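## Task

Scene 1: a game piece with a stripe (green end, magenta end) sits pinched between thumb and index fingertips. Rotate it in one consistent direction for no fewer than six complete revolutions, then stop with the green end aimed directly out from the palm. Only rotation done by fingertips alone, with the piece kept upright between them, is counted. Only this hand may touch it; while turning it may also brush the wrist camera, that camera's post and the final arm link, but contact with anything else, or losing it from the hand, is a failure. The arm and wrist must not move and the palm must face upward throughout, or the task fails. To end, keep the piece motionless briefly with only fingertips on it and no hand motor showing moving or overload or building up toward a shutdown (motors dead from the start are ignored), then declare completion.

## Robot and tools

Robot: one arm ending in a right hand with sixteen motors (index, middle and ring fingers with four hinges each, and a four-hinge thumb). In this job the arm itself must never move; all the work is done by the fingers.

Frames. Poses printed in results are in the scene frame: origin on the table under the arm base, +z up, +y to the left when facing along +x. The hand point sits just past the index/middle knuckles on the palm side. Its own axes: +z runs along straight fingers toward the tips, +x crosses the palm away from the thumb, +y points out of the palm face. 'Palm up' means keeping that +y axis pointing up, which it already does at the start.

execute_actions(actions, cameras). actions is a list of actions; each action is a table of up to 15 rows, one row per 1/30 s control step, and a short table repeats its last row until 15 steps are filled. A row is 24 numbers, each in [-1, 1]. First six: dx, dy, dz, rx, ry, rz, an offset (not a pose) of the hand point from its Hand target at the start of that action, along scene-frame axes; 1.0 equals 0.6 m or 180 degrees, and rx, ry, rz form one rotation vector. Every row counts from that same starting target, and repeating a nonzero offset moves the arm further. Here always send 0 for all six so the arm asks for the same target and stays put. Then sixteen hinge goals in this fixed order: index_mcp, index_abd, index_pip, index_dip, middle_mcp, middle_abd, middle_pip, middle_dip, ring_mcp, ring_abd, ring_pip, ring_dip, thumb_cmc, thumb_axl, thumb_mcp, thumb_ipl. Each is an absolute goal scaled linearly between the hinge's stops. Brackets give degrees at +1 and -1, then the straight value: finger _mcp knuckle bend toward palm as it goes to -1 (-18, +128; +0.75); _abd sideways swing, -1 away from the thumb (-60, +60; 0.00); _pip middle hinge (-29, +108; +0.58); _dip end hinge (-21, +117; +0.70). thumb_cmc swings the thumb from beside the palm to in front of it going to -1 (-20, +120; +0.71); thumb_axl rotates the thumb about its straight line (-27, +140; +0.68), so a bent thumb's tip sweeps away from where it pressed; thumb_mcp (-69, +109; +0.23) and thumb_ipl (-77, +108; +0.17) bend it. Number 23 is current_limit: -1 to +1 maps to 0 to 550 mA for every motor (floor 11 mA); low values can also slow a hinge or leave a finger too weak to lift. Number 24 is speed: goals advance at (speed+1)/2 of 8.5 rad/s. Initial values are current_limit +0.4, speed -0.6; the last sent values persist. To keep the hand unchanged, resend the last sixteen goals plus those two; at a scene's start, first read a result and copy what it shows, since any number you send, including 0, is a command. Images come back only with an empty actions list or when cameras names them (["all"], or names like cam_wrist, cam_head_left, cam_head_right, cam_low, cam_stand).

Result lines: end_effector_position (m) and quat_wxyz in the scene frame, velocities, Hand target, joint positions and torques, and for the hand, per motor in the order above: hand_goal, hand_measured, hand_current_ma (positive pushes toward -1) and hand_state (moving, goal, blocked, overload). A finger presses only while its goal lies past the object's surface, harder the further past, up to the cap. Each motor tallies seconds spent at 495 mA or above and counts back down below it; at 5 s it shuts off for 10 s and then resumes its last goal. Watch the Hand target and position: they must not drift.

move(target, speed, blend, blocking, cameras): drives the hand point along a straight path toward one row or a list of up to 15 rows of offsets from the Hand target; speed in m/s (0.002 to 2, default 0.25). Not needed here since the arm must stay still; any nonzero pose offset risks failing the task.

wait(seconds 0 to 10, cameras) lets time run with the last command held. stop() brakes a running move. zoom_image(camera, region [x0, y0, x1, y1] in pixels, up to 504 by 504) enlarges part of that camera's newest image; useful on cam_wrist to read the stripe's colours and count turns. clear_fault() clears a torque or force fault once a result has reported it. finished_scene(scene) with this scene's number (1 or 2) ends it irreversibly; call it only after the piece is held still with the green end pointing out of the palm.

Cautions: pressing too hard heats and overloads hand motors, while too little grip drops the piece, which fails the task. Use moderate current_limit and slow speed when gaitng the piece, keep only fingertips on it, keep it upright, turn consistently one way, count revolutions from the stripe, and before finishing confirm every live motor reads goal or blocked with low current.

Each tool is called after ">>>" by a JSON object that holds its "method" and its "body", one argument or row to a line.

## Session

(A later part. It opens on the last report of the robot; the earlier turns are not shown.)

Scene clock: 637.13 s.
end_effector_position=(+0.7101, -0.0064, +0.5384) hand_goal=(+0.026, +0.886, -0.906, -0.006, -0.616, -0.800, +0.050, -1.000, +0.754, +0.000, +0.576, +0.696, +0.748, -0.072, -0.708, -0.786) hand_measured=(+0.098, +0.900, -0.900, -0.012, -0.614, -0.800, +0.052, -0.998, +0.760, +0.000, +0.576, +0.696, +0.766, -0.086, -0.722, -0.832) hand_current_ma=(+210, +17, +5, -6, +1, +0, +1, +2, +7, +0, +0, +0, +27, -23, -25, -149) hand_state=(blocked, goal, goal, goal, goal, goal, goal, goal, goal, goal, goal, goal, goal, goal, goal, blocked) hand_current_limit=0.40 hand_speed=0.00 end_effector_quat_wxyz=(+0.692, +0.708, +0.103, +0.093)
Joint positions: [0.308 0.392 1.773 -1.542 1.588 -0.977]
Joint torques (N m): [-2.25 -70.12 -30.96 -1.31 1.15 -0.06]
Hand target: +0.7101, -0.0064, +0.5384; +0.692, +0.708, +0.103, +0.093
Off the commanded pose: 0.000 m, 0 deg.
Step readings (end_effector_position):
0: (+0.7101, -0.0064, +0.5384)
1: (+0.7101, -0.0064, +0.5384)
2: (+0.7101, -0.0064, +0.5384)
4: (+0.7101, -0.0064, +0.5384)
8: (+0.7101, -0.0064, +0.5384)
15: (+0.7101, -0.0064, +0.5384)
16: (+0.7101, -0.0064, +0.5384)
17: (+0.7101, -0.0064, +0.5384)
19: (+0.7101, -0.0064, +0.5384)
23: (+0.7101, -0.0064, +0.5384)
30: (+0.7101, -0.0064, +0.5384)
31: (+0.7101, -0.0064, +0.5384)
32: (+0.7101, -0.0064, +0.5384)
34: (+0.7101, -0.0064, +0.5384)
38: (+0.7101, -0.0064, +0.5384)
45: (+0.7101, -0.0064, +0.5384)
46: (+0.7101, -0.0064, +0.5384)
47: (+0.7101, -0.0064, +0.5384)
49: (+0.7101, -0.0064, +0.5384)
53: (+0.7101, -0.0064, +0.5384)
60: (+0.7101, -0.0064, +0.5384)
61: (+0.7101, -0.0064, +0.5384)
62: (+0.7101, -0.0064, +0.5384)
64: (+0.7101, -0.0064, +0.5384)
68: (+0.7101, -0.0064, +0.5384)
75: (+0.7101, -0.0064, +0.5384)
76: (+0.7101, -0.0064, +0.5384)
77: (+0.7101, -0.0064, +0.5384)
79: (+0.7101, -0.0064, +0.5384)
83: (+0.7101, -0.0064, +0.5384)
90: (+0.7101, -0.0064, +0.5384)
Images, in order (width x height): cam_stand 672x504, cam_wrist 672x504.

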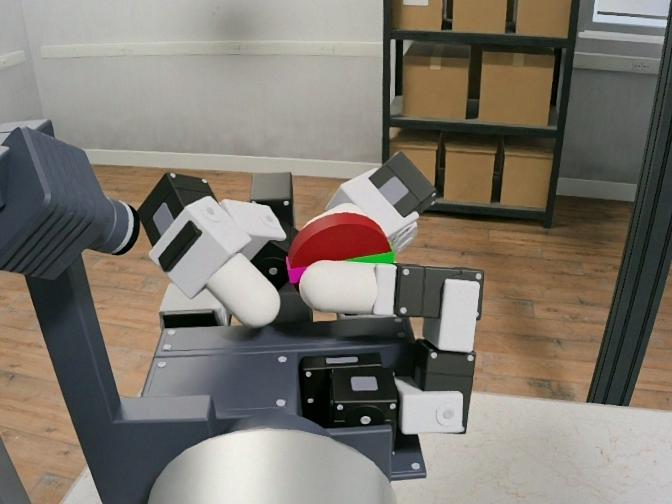

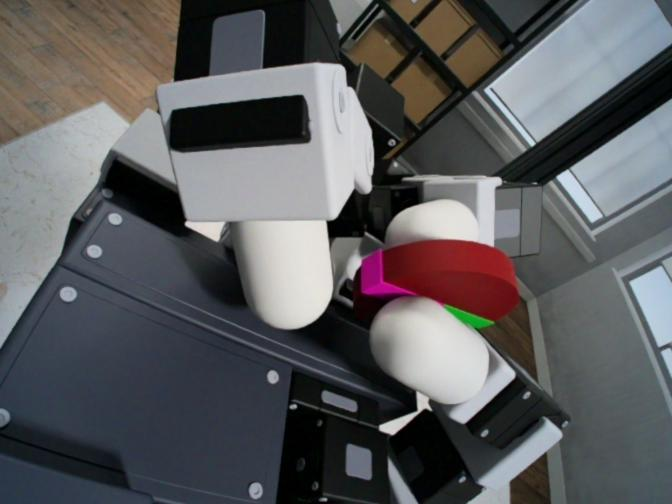

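>>> {"method": "execute_actions", "body": {
  "actions": [
    [[0,0,0,0,0,0,0.026,0.886,-0.906,-0.006,-0.616,-0.7,0.8,-0.6,0.754,0,0.576,0.696,0.748,-0.072,-0.708,-0.786,0.4,0]],
    [[0,0,0,0,0,0,0.026,0.886,-0.906,-0.006,-0.616,0.17,0.9,-0.6,0.754,0,0.576,0.696,0.748,-0.072,-0.708,-0.786,0.4,0]],
    [[0,0,0,0,0,0,0.026,0.886,-0.906,-0.006,-0.616,0.14,0.65,-1,0.754,0,0.576,0.696,0.748,-0.072,-0.708,-0.786,0.4,-0.5]],
    [[0,0,0,0,0,0,0.026,0.886,-0.906,-0.006,-0.616,0.05,0.3,-1,0.754,0,0.576,0.696,0.748,-0.072,-0.708,-0.786,0.4,-0.6]],
    [[0,0,0,0,0,0,0.026,0.886,-0.906,-0.006,-0.616,0.03,0.05,-1,0.754,0,0.576,0.696,0.748,-0.072,-0.708,-0.786,0.4,-0.6]],
    [[0,0,0,0,0,0,0.026,0.886,-0.906,-0.006,-0.616,-0.8,0.05,-1,0.754,0,0.576,0.696,0.748,-0.072,-0.708,-0.786,0.4,0]]
  ],
  "cameras": ["cam_stand"]
}}

>>> {"method": "execute_actions", "body": {
  "actions": [
    [[0,0,0,0,0,0,0.026,0.886,-0.906,-0.006,-0.616,-0.7,0.9,-0.4,0.754,0,0.576,0.696,0.748,-0.072,-0.708,-0.786,0.4,0]],
    [[0,0,0,0,0,0,0.026,0.886,-0.906,-0.006,-0.616,0.18,0.9,-0.4,0.754,0,0.576,0.696,0.748,-0.072,-0.708,-0.786,0.4,0]],
    [[0,0,0,0,0,0,0.026,0.886,-0.906,-0.006,-0.616,0.1,0.7,-1,0.754,0,0.576,0.696,0.748,-0.072,-0.708,-0.786,0.4,-0.5]],
    [[0,0,0,0,0,0,0.026,0.886,-0.906,-0.006,-0.616,0,0.4,-1,0.754,0,0.576,0.696,0.748,-0.072,-0.708,-0.786,0.4,-0.6]],
    [[0,0,0,0,0,0,0.026,0.886,-0.906,-0.006,-0.616,-0.05,0.15,-1,0.754,0,0.576,0.696,0.748,-0.072,-0.708,-0.786,0.4,-0.6]],
    [[0,0,0,0,0,0,0.026,0.886,-0.906,-0.006,-0.616,-0.8,0.15,-1,0.754,0,0.576,0.696,0.748,-0.072,-0.708,-0.786,0.4,0]]
  ],
  "cameras": ["cam_stand","cam_wrist"]
}}

Scene clock: 669.10 s.
end_effector_position=(+0.7101, -0.0064, +0.5384) hand_goal=(+0.026, +0.886, -0.906, -0.006, -0.616, -0.800, +0.050, -1.000, +0.754, +0.000, +0.576, +0.696, +0.748, -0.072, -0.708, -0.786) hand_measured=(+0.094, +0.904, -0.892, -0.006, -0.614, -0.800, +0.052, -0.998, +0.760, +0.000, +0.576, +0.696, +0.772, -0.082, -0.722, -0.840) hand_current_ma=(+193, +23, +20, +0, +1, +0, +1, +2, +7, +0, +0, +0, +40, -15, -26, -190) hand_state=(blocked, goal, goal, goal, goal, goal, goal, goal, goal, goal, goal, goal, blocked, goal, goal, blocked) hand_current_limit=0.40 hand_speed=0.00 end_effector_quat_wxyz=(+0.692, +0.708, +0.103, +0.093)
Joint positions: [0.308 0.392 1.773 -1.542 1.588 -0.977]
Joint torques (N m): [-2.61 -70 -31.04 -1.32 1.14 -0.08]
Hand target: +0.7101, -0.0064, +0.5384; +0.692, +0.708, +0.103, +0.093
Off the commanded pose: 0.000 m, 0 deg.
Step readings (end_effector_position):
0: (+0.7101, -0.0064, +0.5384)
1: (+0.7101, -0.0064, +0.5384)
2: (+0.7101, -0.0064, +0.5384)
4: (+0.7101, -0.0064, +0.5384)
8: (+0.7101, -0.0064, +0.5384)
15: (+0.7101, -0.0064, +0.5384)
16: (+0.7101, -0.0064, +0.5384)
17: (+0.7101, -0.0064, +0.5384)
19: (+0.7101, -0.0064, +0.5384)
23: (+0.7101, -0.0064, +0.5384)
30: (+0.7101, -0.0064, +0.5384)
31: (+0.7101, -0.0064, +0.5384)
32: (+0.7101, -0.0064, +0.5384)
34: (+0.7101, -0.0064, +0.5384)
38: (+0.7101, -0.0064, +0.5384)
45: (+0.7101, -0.0064, +0.5384)
46: (+0.7101, -0.0064, +0.5384)
47: (+0.7101, -0.0064, +0.5384)
49: (+0.7101, -0.0064, +0.5384)
53: (+0.7101, -0.0064, +0.5384)
60: (+0.7101, -0.0064, +0.5384)
61: (+0.7101, -0.0064, +0.5384)
62: (+0.7101, -0.0064, +0.5384)
64: (+0.7101, -0.0064, +0.5384)
68: (+0.7101, -0.0064, +0.5384)
75: (+0.7101, -0.0064, +0.5384)
76: (+0.7101, -0.0064, +0.5384)
77: (+0.7101, -0.0064, +0.5384)
79: (+0.7101, -0.0064, +0.5384)
83: (+0.7101, -0.0064, +0.5384)
90: (+0.7101, -0.0064, +0.5384)
Images, in order (width x height): cam_stand 672x504.

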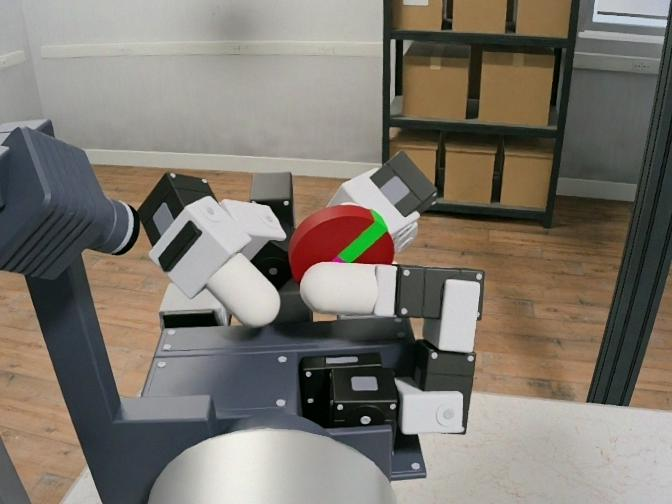

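Scene clock: 672.30 s.
end_effector_position=(+0.7101, -0.0064, +0.5384) hand_goal=(+0.026, +0.886, -0.906, -0.006, -0.616, -0.800, +0.150, -1.000, +0.754, +0.000, +0.576, +0.696, +0.748, -0.072, -0.708, -0.786) hand_measured=(+0.094, +0.906, -0.894, -0.006, -0.614, -0.800, +0.152, -0.998, +0.760, +0.000, +0.576, +0.696, +0.770, -0.080, -0.722, -0.840) hand_current_ma=(+193, +26, +16, +0, +1, +0, +1, +2, +7, +0, +0, +0, +38, -13, -30, -188) hand_state=(blocked, goal, goal, goal, goal, goal, goal, goal, goal, goal, goal, goal, blocked, goal, goal, blocked) hand_current_limit=0.40 hand_speed=0.00 end_effector_quat_wxyz=(+0.692, +0.708, +0.103, +0.093)
Joint positions: [0.308 0.392 1.773 -1.542 1.588 -0.977]
Joint torques (N m): [-2.25 -70.05 -31.06 -1.32 1.14 -0.03]
Hand target: +0.7101, -0.0064, +0.5384; +0.692, +0.708, +0.103, +0.093
Off the commanded pose: 0.000 m, 0 deg.
Step readings (end_effector_position):
0: (+0.7101, -0.0064, +0.5384)
1: (+0.7101, -0.0064, +0.5384)
2: (+0.7101, -0.0064, +0.5384)
4: (+0.7101, -0.0064, +0.5384)
8: (+0.7101, -0.0064, +0.5384)
15: (+0.7101, -0.0064, +0.5384)
16: (+0.7101, -0.0064, +0.5384)
17: (+0.7101, -0.0064, +0.5384)
19: (+0.7101, -0.0064, +0.5384)
23: (+0.7101, -0.0064, +0.5384)
30: (+0.7101, -0.0064, +0.5384)
31: (+0.7101, -0.0064, +0.5384)
32: (+0.7101, -0.0064, +0.5384)
34: (+0.7101, -0.0064, +0.5384)
38: (+0.7101, -0.0064, +0.5384)
45: (+0.7101, -0.0064, +0.5384)
46: (+0.7101, -0.0064, +0.5384)
47: (+0.7101, -0.0064, +0.5384)
49: (+0.7101, -0.0064, +0.5384)
53: (+0.7101, -0.0064, +0.5384)
60: (+0.7101, -0.0064, +0.5384)
61: (+0.7101, -0.0064, +0.5384)
62: (+0.7101, -0.0064, +0.5384)
64: (+0.7101, -0.0064, +0.5384)
68: (+0.7101, -0.0064, +0.5384)
75: (+0.7101, -0.0064, +0.5384)
76: (+0.7101, -0.0064, +0.5384)
77: (+0.7101, -0.0064, +0.5384)
79: (+0.7101, -0.0064, +0.5384)
83: (+0.7101, -0.0064, +0.5384)
90: (+0.7101, -0.0064, +0.5384)
Images, in order (width x height): cam_stand 672x504, cam_wrist 672x504.

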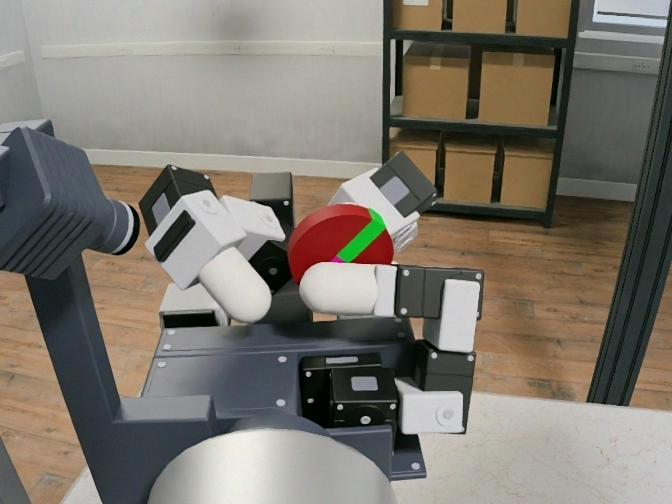

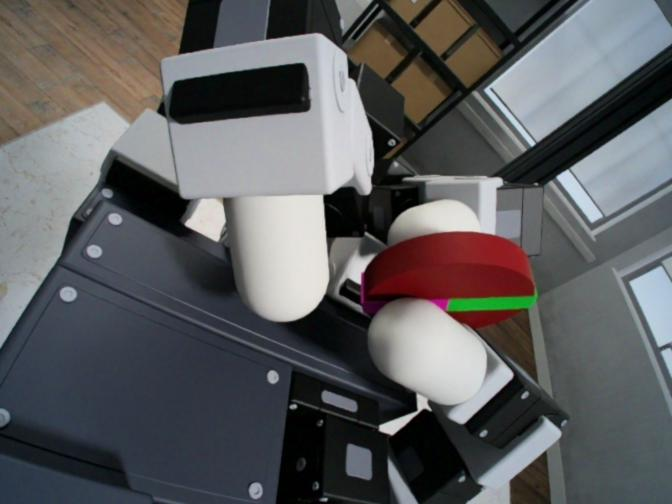

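>>> {"method": "execute_actions", "body": {
  "actions": [
    [[0,0,0,0,0,0,0.026,0.886,-0.906,-0.006,-0.616,-0.7,0.95,-0.2,0.754,0,0.576,0.696,0.748,-0.072,-0.708,-0.786,0.4,0]],
    [[0,0,0,0,0,0,0.026,0.886,-0.906,-0.006,-0.616,0.18,0.95,-0.2,0.754,0,0.576,0.696,0.748,-0.072,-0.708,-0.786,0.4,0]],
    [[0,0,0,0,0,0,0.026,0.886,-0.906,-0.006,-0.616,0.18,0.8,-0.85,0.754,0,0.576,0.696,0.748,-0.072,-0.708,-0.786,0.4,-0.3]],
    [[0,0,0,0,0,0,0.026,0.886,-0.906,-0.006,-0.616,0.1,0.5,-1,0.754,0,0.576,0.696,0.748,-0.072,-0.708,-0.786,0.4,-0.6]],
    [[0,0,0,0,0,0,0.026,0.886,-0.906,-0.006,-0.616,0.02,0.25,-1,0.754,0,0.576,0.696,0.748,-0.072,-0.708,-0.786,0.4,-0.6]],
    [[0,0,0,0,0,0,0.026,0.886,-0.906,-0.006,-0.616,0.02,0.05,-1,0.754,0,0.576,0.696,0.748,-0.072,-0.708,-0.786,0.4,-0.6]],
    [[0,0,0,0,0,0,0.026,0.886,-0.906,-0.006,-0.616,-0.8,0.05,-1,0.754,0,0.576,0.696,0.748,-0.072,-0.708,-0.786,0.4,0]]
  ],
  "cameras": ["cam_stand"]
}}

>>> {"method": "execute_actions", "body": {
  "actions": [
    [[0,0,0,0,0,0,0.026,0.886,-0.906,-0.006,-0.616,-0.7,0.95,-0.1,0.754,0,0.576,0.696,0.748,-0.072,-0.708,-0.786,0.4,0]],
    [[0,0,0,0,0,0,0.026,0.886,-0.906,-0.006,-0.616,0.18,0.95,-0.1,0.754,0,0.576,0.696,0.748,-0.072,-0.708,-0.786,0.4,0]],
    [[0,0,0,0,0,0,0.026,0.886,-0.906,-0.006,-0.616,0.18,0.85,-0.8,0.754,0,0.576,0.696,0.748,-0.072,-0.708,-0.786,0.4,-0.3]],
    [[0,0,0,0,0,0,0.026,0.886,-0.906,-0.006,-0.616,0.08,0.55,-1,0.754,0,0.576,0.696,0.748,-0.072,-0.708,-0.786,0.4,-0.6]],
    [[0,0,0,0,0,0,0.026,0.886,-0.906,-0.006,-0.616,0,0.25,-1,0.754,0,0.576,0.696,0.748,-0.072,-0.708,-0.786,0.4,-0.6]],
    [[0,0,0,0,0,0,0.026,0.886,-0.906,-0.006,-0.616,0,0.05,-1,0.754,0,0.576,0.696,0.748,-0.072,-0.708,-0.786,0.4,-0.6]],
    [[0,0,0,0,0,0,0.026,0.886,-0.906,-0.006,-0.616,-0.8,0.05,-1,0.754,0,0.576,0.696,0.748,-0.072,-0.708,-0.786,0.4,0]]
  ],
  "cameras": ["cam_stand","cam_wrist"]
}}

Scene clock: 707.53 s.
end_effector_position=(+0.7101, -0.0064, +0.5384) hand_goal=(+0.026, +0.886, -0.906, -0.006, -0.616, -0.800, +0.050, -1.000, +0.754, +0.000, +0.576, +0.696, +0.748, -0.072, -0.708, -0.786) hand_measured=(+0.094, +0.900, -0.896, -0.016, -0.614, -0.800, +0.052, -0.998, +0.760, +0.000, +0.576, +0.696, +0.762, -0.084, -0.732, -0.832) hand_current_ma=(+193, +15, +11, -13, +1, +0, +1, +2, +7, +0, +0, +0, +18, -20, -59, -150) hand_state=(blocked, goal, goal, goal, goal, goal, goal, goal, goal, goal, goal, goal, goal, goal, blocked, blocked) hand_current_limit=0.40 hand_speed=0.00 end_effector_quat_wxyz=(+0.692, +0.708, +0.103, +0.093)
Joint positions: [0.308 0.392 1.773 -1.542 1.588 -0.977]
Joint torques (N m): [-2.41 -69.99 -31.12 -1.37 1.16 -0.08]
Hand target: +0.7101, -0.0064, +0.5384; +0.692, +0.708, +0.103, +0.093
Off the commanded pose: 0.000 m, 0 deg.
Step readings (end_effector_position):
0: (+0.7101, -0.0064, +0.5384)
1: (+0.7101, -0.0064, +0.5384)
2: (+0.7101, -0.0064, +0.5384)
4: (+0.7101, -0.0064, +0.5384)
8: (+0.7101, -0.0064, +0.5384)
15: (+0.7101, -0.0064, +0.5384)
16: (+0.7101, -0.0064, +0.5384)
17: (+0.7101, -0.0064, +0.5384)
19: (+0.7101, -0.0064, +0.5384)
23: (+0.7101, -0.0064, +0.5384)
30: (+0.7101, -0.0064, +0.5384)
31: (+0.7101, -0.0064, +0.5384)
32: (+0.7101, -0.0064, +0.5384)
34: (+0.7101, -0.0064, +0.5384)
38: (+0.7101, -0.0064, +0.5384)
45: (+0.7101, -0.0064, +0.5384)
46: (+0.7101, -0.0064, +0.5384)
47: (+0.7101, -0.0064, +0.5384)
49: (+0.7101, -0.0064, +0.5384)
53: (+0.7101, -0.0064, +0.5384)
60: (+0.7101, -0.0064, +0.5384)
61: (+0.7101, -0.0064, +0.5384)
62: (+0.7101, -0.0064, +0.5384)
64: (+0.7101, -0.0064, +0.5384)
68: (+0.7101, -0.0064, +0.5384)
75: (+0.7101, -0.0064, +0.5384)
76: (+0.7101, -0.0064, +0.5384)
77: (+0.7101, -0.0064, +0.5384)
79: (+0.7101, -0.0064, +0.5384)
83: (+0.7101, -0.0064, +0.5384)
90: (+0.7101, -0.0064, +0.5384)
91: (+0.7101, -0.0064, +0.5384)
92: (+0.7101, -0.0064, +0.5384)
94: (+0.7101, -0.0064, +0.5384)
98: (+0.7101, -0.0064, +0.5384)
105: (+0.7101, -0.0064, +0.5384)
Images, in order (width x height): cam_stand 672x504.

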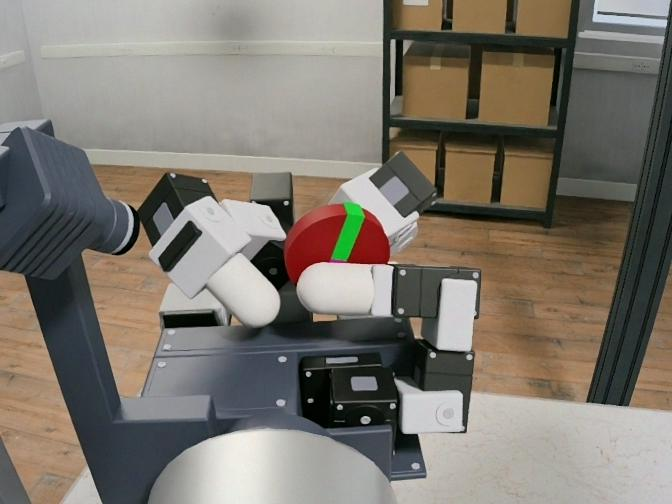

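Scene clock: 711.23 s.
end_effector_position=(+0.7101, -0.0064, +0.5384) hand_goal=(+0.026, +0.886, -0.906, -0.006, -0.616, -0.800, +0.050, -1.000, +0.754, +0.000, +0.576, +0.696, +0.748, -0.072, -0.708, -0.786) hand_measured=(+0.094, +0.898, -0.898, -0.018, -0.614, -0.800, +0.052, -0.998, +0.760, +0.000, +0.576, +0.696, +0.756, -0.086, -0.736, -0.830) hand_current_ma=(+188, +11, +7, -15, +1, +0, +1, +2, +7, +0, +0, +0, +9, -23, -74, -141) hand_state=(blocked, goal, goal, goal, goal, goal, goal, goal, goal, goal, goal, goal, goal, goal, blocked, blocked) hand_current_limit=0.40 hand_speed=0.00 end_effector_quat_wxyz=(+0.692, +0.708, +0.103, +0.093)
Joint positions: [0.308 0.392 1.773 -1.542 1.588 -0.977]
Joint torques (N m): [-2.6 -70.3 -30.9 -1.34 1.14 0.01]
Hand target: +0.7101, -0.0064, +0.5384; +0.692, +0.708, +0.103, +0.093
Off the commanded pose: 0.000 m, 0 deg.
Step readings (end_effector_position):
0: (+0.7101, -0.0064, +0.5384)
1: (+0.7101, -0.0064, +0.5384)
2: (+0.7101, -0.0064, +0.5384)
4: (+0.7101, -0.0064, +0.5384)
8: (+0.7101, -0.0064, +0.5384)
15: (+0.7101, -0.0064, +0.5384)
16: (+0.7101, -0.0064, +0.5384)
17: (+0.7101, -0.0064, +0.5384)
19: (+0.7101, -0.0064, +0.5384)
23: (+0.7101, -0.0064, +0.5384)
30: (+0.7101, -0.0064, +0.5384)
31: (+0.7101, -0.0064, +0.5384)
32: (+0.7101, -0.0064, +0.5384)
34: (+0.7101, -0.0064, +0.5384)
38: (+0.7101, -0.0064, +0.5384)
45: (+0.7101, -0.0064, +0.5384)
46: (+0.7101, -0.0064, +0.5384)
47: (+0.7101, -0.0064, +0.5384)
49: (+0.7101, -0.0064, +0.5384)
53: (+0.7101, -0.0064, +0.5384)
60: (+0.7101, -0.0064, +0.5384)
61: (+0.7101, -0.0064, +0.5384)
62: (+0.7101, -0.0064, +0.5384)
64: (+0.7101, -0.0064, +0.5384)
68: (+0.7101, -0.0064, +0.5384)
75: (+0.7101, -0.0064, +0.5384)
76: (+0.7101, -0.0064, +0.5384)
77: (+0.7101, -0.0064, +0.5384)
79: (+0.7101, -0.0064, +0.5384)
83: (+0.7101, -0.0064, +0.5384)
90: (+0.7101, -0.0064, +0.5384)
91: (+0.7101, -0.0064, +0.5384)
92: (+0.7101, -0.0064, +0.5384)
94: (+0.7101, -0.0064, +0.5384)
98: (+0.7101, -0.0064, +0.5384)
105: (+0.7101, -0.0064, +0.5384)
Images, in order (width x height): cam_stand 672x504, cam_wrist 672x504.

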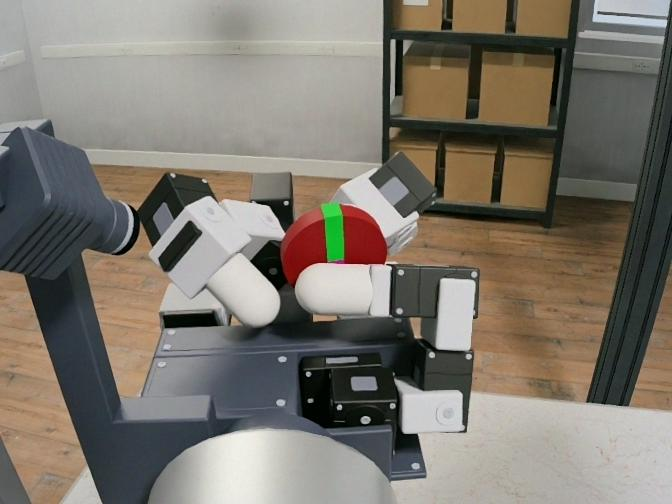

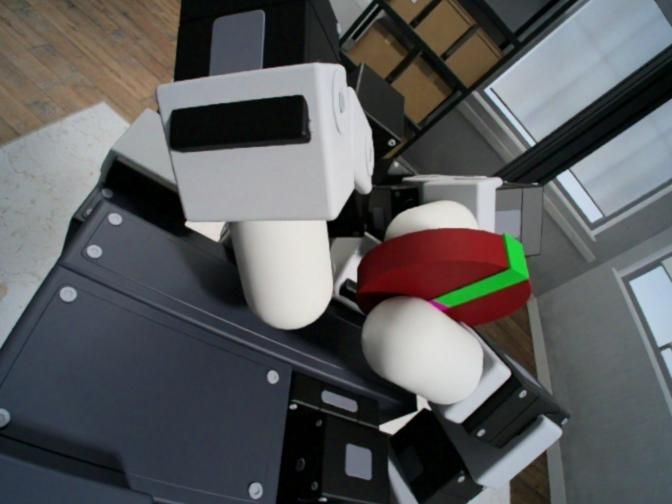

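>>> {"method": "execute_actions", "body": {
  "actions": [
    [[0,0,0,0,0,0,0.026,0.886,-0.906,-0.006,-0.616,-0.7,0.95,0,0.754,0,0.576,0.696,0.748,-0.072,-0.708,-0.786,0.4,0]],
    [[0,0,0,0,0,0,0.026,0.886,-0.906,-0.006,-0.616,0.18,0.95,0,0.754,0,0.576,0.696,0.748,-0.072,-0.708,-0.786,0.4,0]],
    [[0,0,0,0,0,0,0.026,0.886,-0.906,-0.006,-0.616,0.18,0.9,-0.75,0.754,0,0.576,0.696,0.748,-0.072,-0.708,-0.786,0.4,-0.4]],
    [[0,0,0,0,0,0,0.026,0.886,-0.906,-0.006,-0.616,0.07,0.6,-1.0,0.754,0,0.576,0.696,0.748,-0.072,-0.708,-0.786,0.4,-0.6]],
    [[0,0,0,0,0,0,0.026,0.886,-0.906,-0.006,-0.616,-0.03,0.3,-1.0,0.754,0,0.576,0.696,0.748,-0.072,-0.708,-0.786,0.4,-0.6]],
    [[0,0,0,0,0,0,0.026,0.886,-0.906,-0.006,-0.616,-0.05,0.05,-1.0,0.754,0,0.576,0.696,0.748,-0.072,-0.708,-0.786,0.4,-0.6]],
    [[0,0,0,0,0,0,0.026,0.886,-0.906,-0.006,-0.616,-0.8,0.1,-1,0.754,0,0.576,0.696,0.748,-0.072,-0.708,-0.786,0.4,0]]
  ],
  "cameras": ["cam_stand"]
}}

>>> {"method": "execute_actions", "body": {
  "actions": [
    [[0,0,0,0,0,0,0.026,0.886,-0.906,-0.006,-0.616,-0.7,0.95,0,0.754,0,0.576,0.696,0.748,-0.072,-0.708,-0.786,0.4,0]],
    [[0,0,0,0,0,0,0.026,0.886,-0.906,-0.006,-0.616,0.18,0.95,0,0.754,0,0.576,0.696,0.748,-0.072,-0.708,-0.786,0.4,0]],
    [[0,0,0,0,0,0,0.026,0.886,-0.906,-0.006,-0.616,0.18,0.9,-0.75,0.754,0,0.576,0.696,0.748,-0.072,-0.708,-0.786,0.4,-0.4]],
    [[0,0,0,0,0,0,0.026,0.886,-0.906,-0.006,-0.616,0.05,0.6,-1.0,0.754,0,0.576,0.696,0.748,-0.072,-0.708,-0.786,0.4,-0.6]],
    [[0,0,0,0,0,0,0.026,0.886,-0.906,-0.006,-0.616,-0.06,0.3,-1.0,0.754,0,0.576,0.696,0.748,-0.072,-0.708,-0.786,0.4,-0.6]],
    [[0,0,0,0,0,0,0.026,0.886,-0.906,-0.006,-0.616,-0.08,0.05,-1.0,0.754,0,0.576,0.696,0.748,-0.072,-0.708,-0.786,0.4,-0.6]],
    [[0,0,0,0,0,0,0.026,0.886,-0.906,-0.006,-0.616,-0.8,0.1,-1,0.754,0,0.576,0.696,0.748,-0.072,-0.708,-0.786,0.4,0]]
  ],
  "cameras": ["cam_stand","cam_wrist"]
}}

Scene clock: 737.17 s.
end_effector_position=(+0.7101, -0.0064, +0.5384) hand_goal=(+0.026, +0.886, -0.906, -0.006, -0.616, -0.800, +0.100, -1.000, +0.754, +0.000, +0.576, +0.696, +0.748, -0.072, -0.708, -0.786) hand_measured=(+0.092, +0.896, -0.896, -0.018, -0.614, -0.800, +0.102, -0.998, +0.760, +0.000, +0.576, +0.696, +0.754, -0.086, -0.738, -0.830) hand_current_ma=(+183, +11, +12, -14, +1, +0, +1, +2, +7, +0, +0, +0, +6, -23, -81, -144) hand_state=(blocked, goal, goal, goal, goal, goal, goal, goal, goal, goal, goal, goal, goal, goal, blocked, blocked) hand_current_limit=0.40 hand_speed=0.00 end_effector_quat_wxyz=(+0.692, +0.708, +0.103, +0.093)
Joint positions: [0.308 0.392 1.773 -1.542 1.588 -0.977]
Joint torques (N m): [-2.13 -70.05 -31.1 -1.3 1.13 -0.05]
Hand target: +0.7101, -0.0064, +0.5384; +0.692, +0.708, +0.103, +0.093
Off the commanded pose: 0.000 m, 0 deg.
Step readings (end_effector_position):
0: (+0.7101, -0.0064, +0.5384)
1: (+0.7101, -0.0064, +0.5384)
2: (+0.7101, -0.0064, +0.5384)
4: (+0.7101, -0.0064, +0.5384)
8: (+0.7101, -0.0064, +0.5384)
15: (+0.7101, -0.0064, +0.5384)
16: (+0.7101, -0.0064, +0.5384)
17: (+0.7101, -0.0064, +0.5384)
19: (+0.7101, -0.0064, +0.5384)
23: (+0.7101, -0.0064, +0.5384)
30: (+0.7101, -0.0064, +0.5384)
31: (+0.7101, -0.0064, +0.5384)
32: (+0.7101, -0.0064, +0.5384)
34: (+0.7101, -0.0064, +0.5384)
38: (+0.7101, -0.0064, +0.5384)
45: (+0.7101, -0.0064, +0.5384)
46: (+0.7101, -0.0064, +0.5384)
47: (+0.7101, -0.0064, +0.5384)
49: (+0.7101, -0.0064, +0.5384)
53: (+0.7101, -0.0064, +0.5384)
60: (+0.7101, -0.0064, +0.5384)
61: (+0.7101, -0.0064, +0.5384)
62: (+0.7101, -0.0064, +0.5384)
64: (+0.7101, -0.0064, +0.5384)
68: (+0.7101, -0.0064, +0.5384)
75: (+0.7101, -0.0064, +0.5384)
76: (+0.7101, -0.0064, +0.5384)
77: (+0.7101, -0.0064, +0.5384)
79: (+0.7101, -0.0064, +0.5384)
83: (+0.7101, -0.0064, +0.5384)
90: (+0.7101, -0.0064, +0.5384)
91: (+0.7101, -0.0064, +0.5384)
92: (+0.7101, -0.0064, +0.5384)
94: (+0.7101, -0.0064, +0.5384)
98: (+0.7101, -0.0064, +0.5384)
105: (+0.7101, -0.0064, +0.5384)
Images, in order (width x height): cam_stand 672x504.

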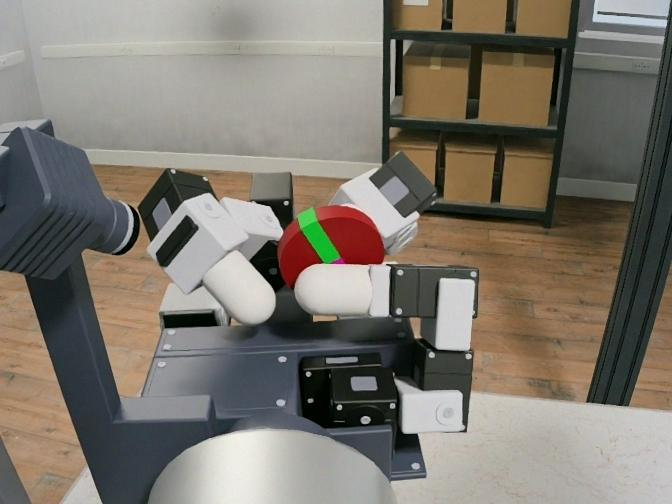

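Scene clock: 740.87 s.
end_effector_position=(+0.7101, -0.0064, +0.5384) hand_goal=(+0.026, +0.886, -0.906, -0.006, -0.616, -0.800, +0.100, -1.000, +0.754, +0.000, +0.576, +0.696, +0.748, -0.072, -0.708, -0.786) hand_measured=(+0.092, +0.896, -0.892, -0.016, -0.614, -0.800, +0.102, -0.998, +0.760, +0.000, +0.576, +0.696, +0.754, -0.084, -0.740, -0.830) hand_current_ma=(+181, +11, +18, -12, +1, +0, +1, +2, +7, +0, +0, +0, +6, -22, -87, -147) hand_state=(blocked, goal, goal, goal, goal, goal, goal, goal, goal, goal, goal, goal, goal, goal, blocked, blocked) hand_current_limit=0.40 hand_speed=0.00 end_effector_quat_wxyz=(+0.692, +0.708, +0.103, +0.093)
Joint positions: [0.308 0.392 1.773 -1.542 1.588 -0.977]
Joint torques (N m): [-2.59 -69.97 -30.92 -1.31 1.1 -0.09]
Hand target: +0.7101, -0.0064, +0.5384; +0.692, +0.708, +0.103, +0.093
Off the commanded pose: 0.000 m, 0 deg.
Step readings (end_effector_position):
0: (+0.7101, -0.0064, +0.5384)
1: (+0.7101, -0.0064, +0.5384)
2: (+0.7101, -0.0064, +0.5384)
4: (+0.7101, -0.0064, +0.5384)
8: (+0.7101, -0.0064, +0.5384)
15: (+0.7101, -0.0064, +0.5384)
16: (+0.7101, -0.0064, +0.5384)
17: (+0.7101, -0.0064, +0.5384)
19: (+0.7101, -0.0064, +0.5384)
23: (+0.7101, -0.0064, +0.5384)
30: (+0.7101, -0.0064, +0.5384)
31: (+0.7101, -0.0064, +0.5384)
32: (+0.7101, -0.0064, +0.5384)
34: (+0.7101, -0.0064, +0.5384)
38: (+0.7101, -0.0064, +0.5384)
45: (+0.7101, -0.0064, +0.5384)
46: (+0.7101, -0.0064, +0.5384)
47: (+0.7101, -0.0064, +0.5384)
49: (+0.7101, -0.0064, +0.5384)
53: (+0.7101, -0.0064, +0.5384)
60: (+0.7101, -0.0064, +0.5384)
61: (+0.7101, -0.0064, +0.5384)
62: (+0.7101, -0.0064, +0.5384)
64: (+0.7101, -0.0064, +0.5384)
68: (+0.7101, -0.0064, +0.5384)
75: (+0.7101, -0.0064, +0.5384)
76: (+0.7101, -0.0064, +0.5384)
77: (+0.7101, -0.0064, +0.5384)
79: (+0.7101, -0.0064, +0.5384)
83: (+0.7101, -0.0064, +0.5384)
90: (+0.7101, -0.0064, +0.5384)
91: (+0.7101, -0.0064, +0.5384)
92: (+0.7101, -0.0064, +0.5384)
94: (+0.7101, -0.0064, +0.5384)
98: (+0.7101, -0.0064, +0.5384)
105: (+0.7101, -0.0064, +0.5384)
Images, in order (width x height): cam_stand 672x504, cam_wrist 672x504.

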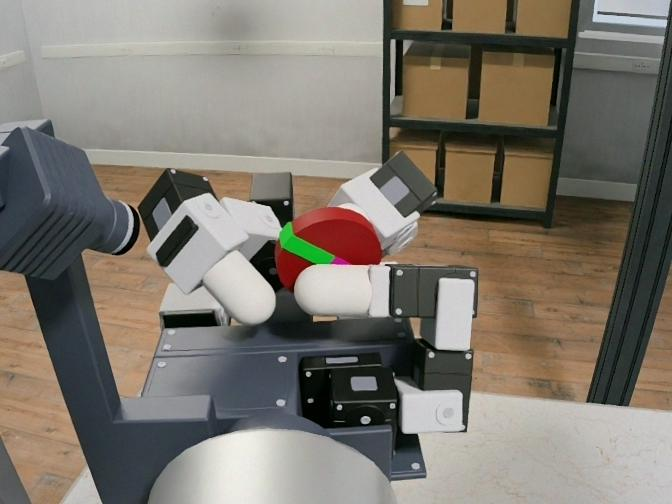

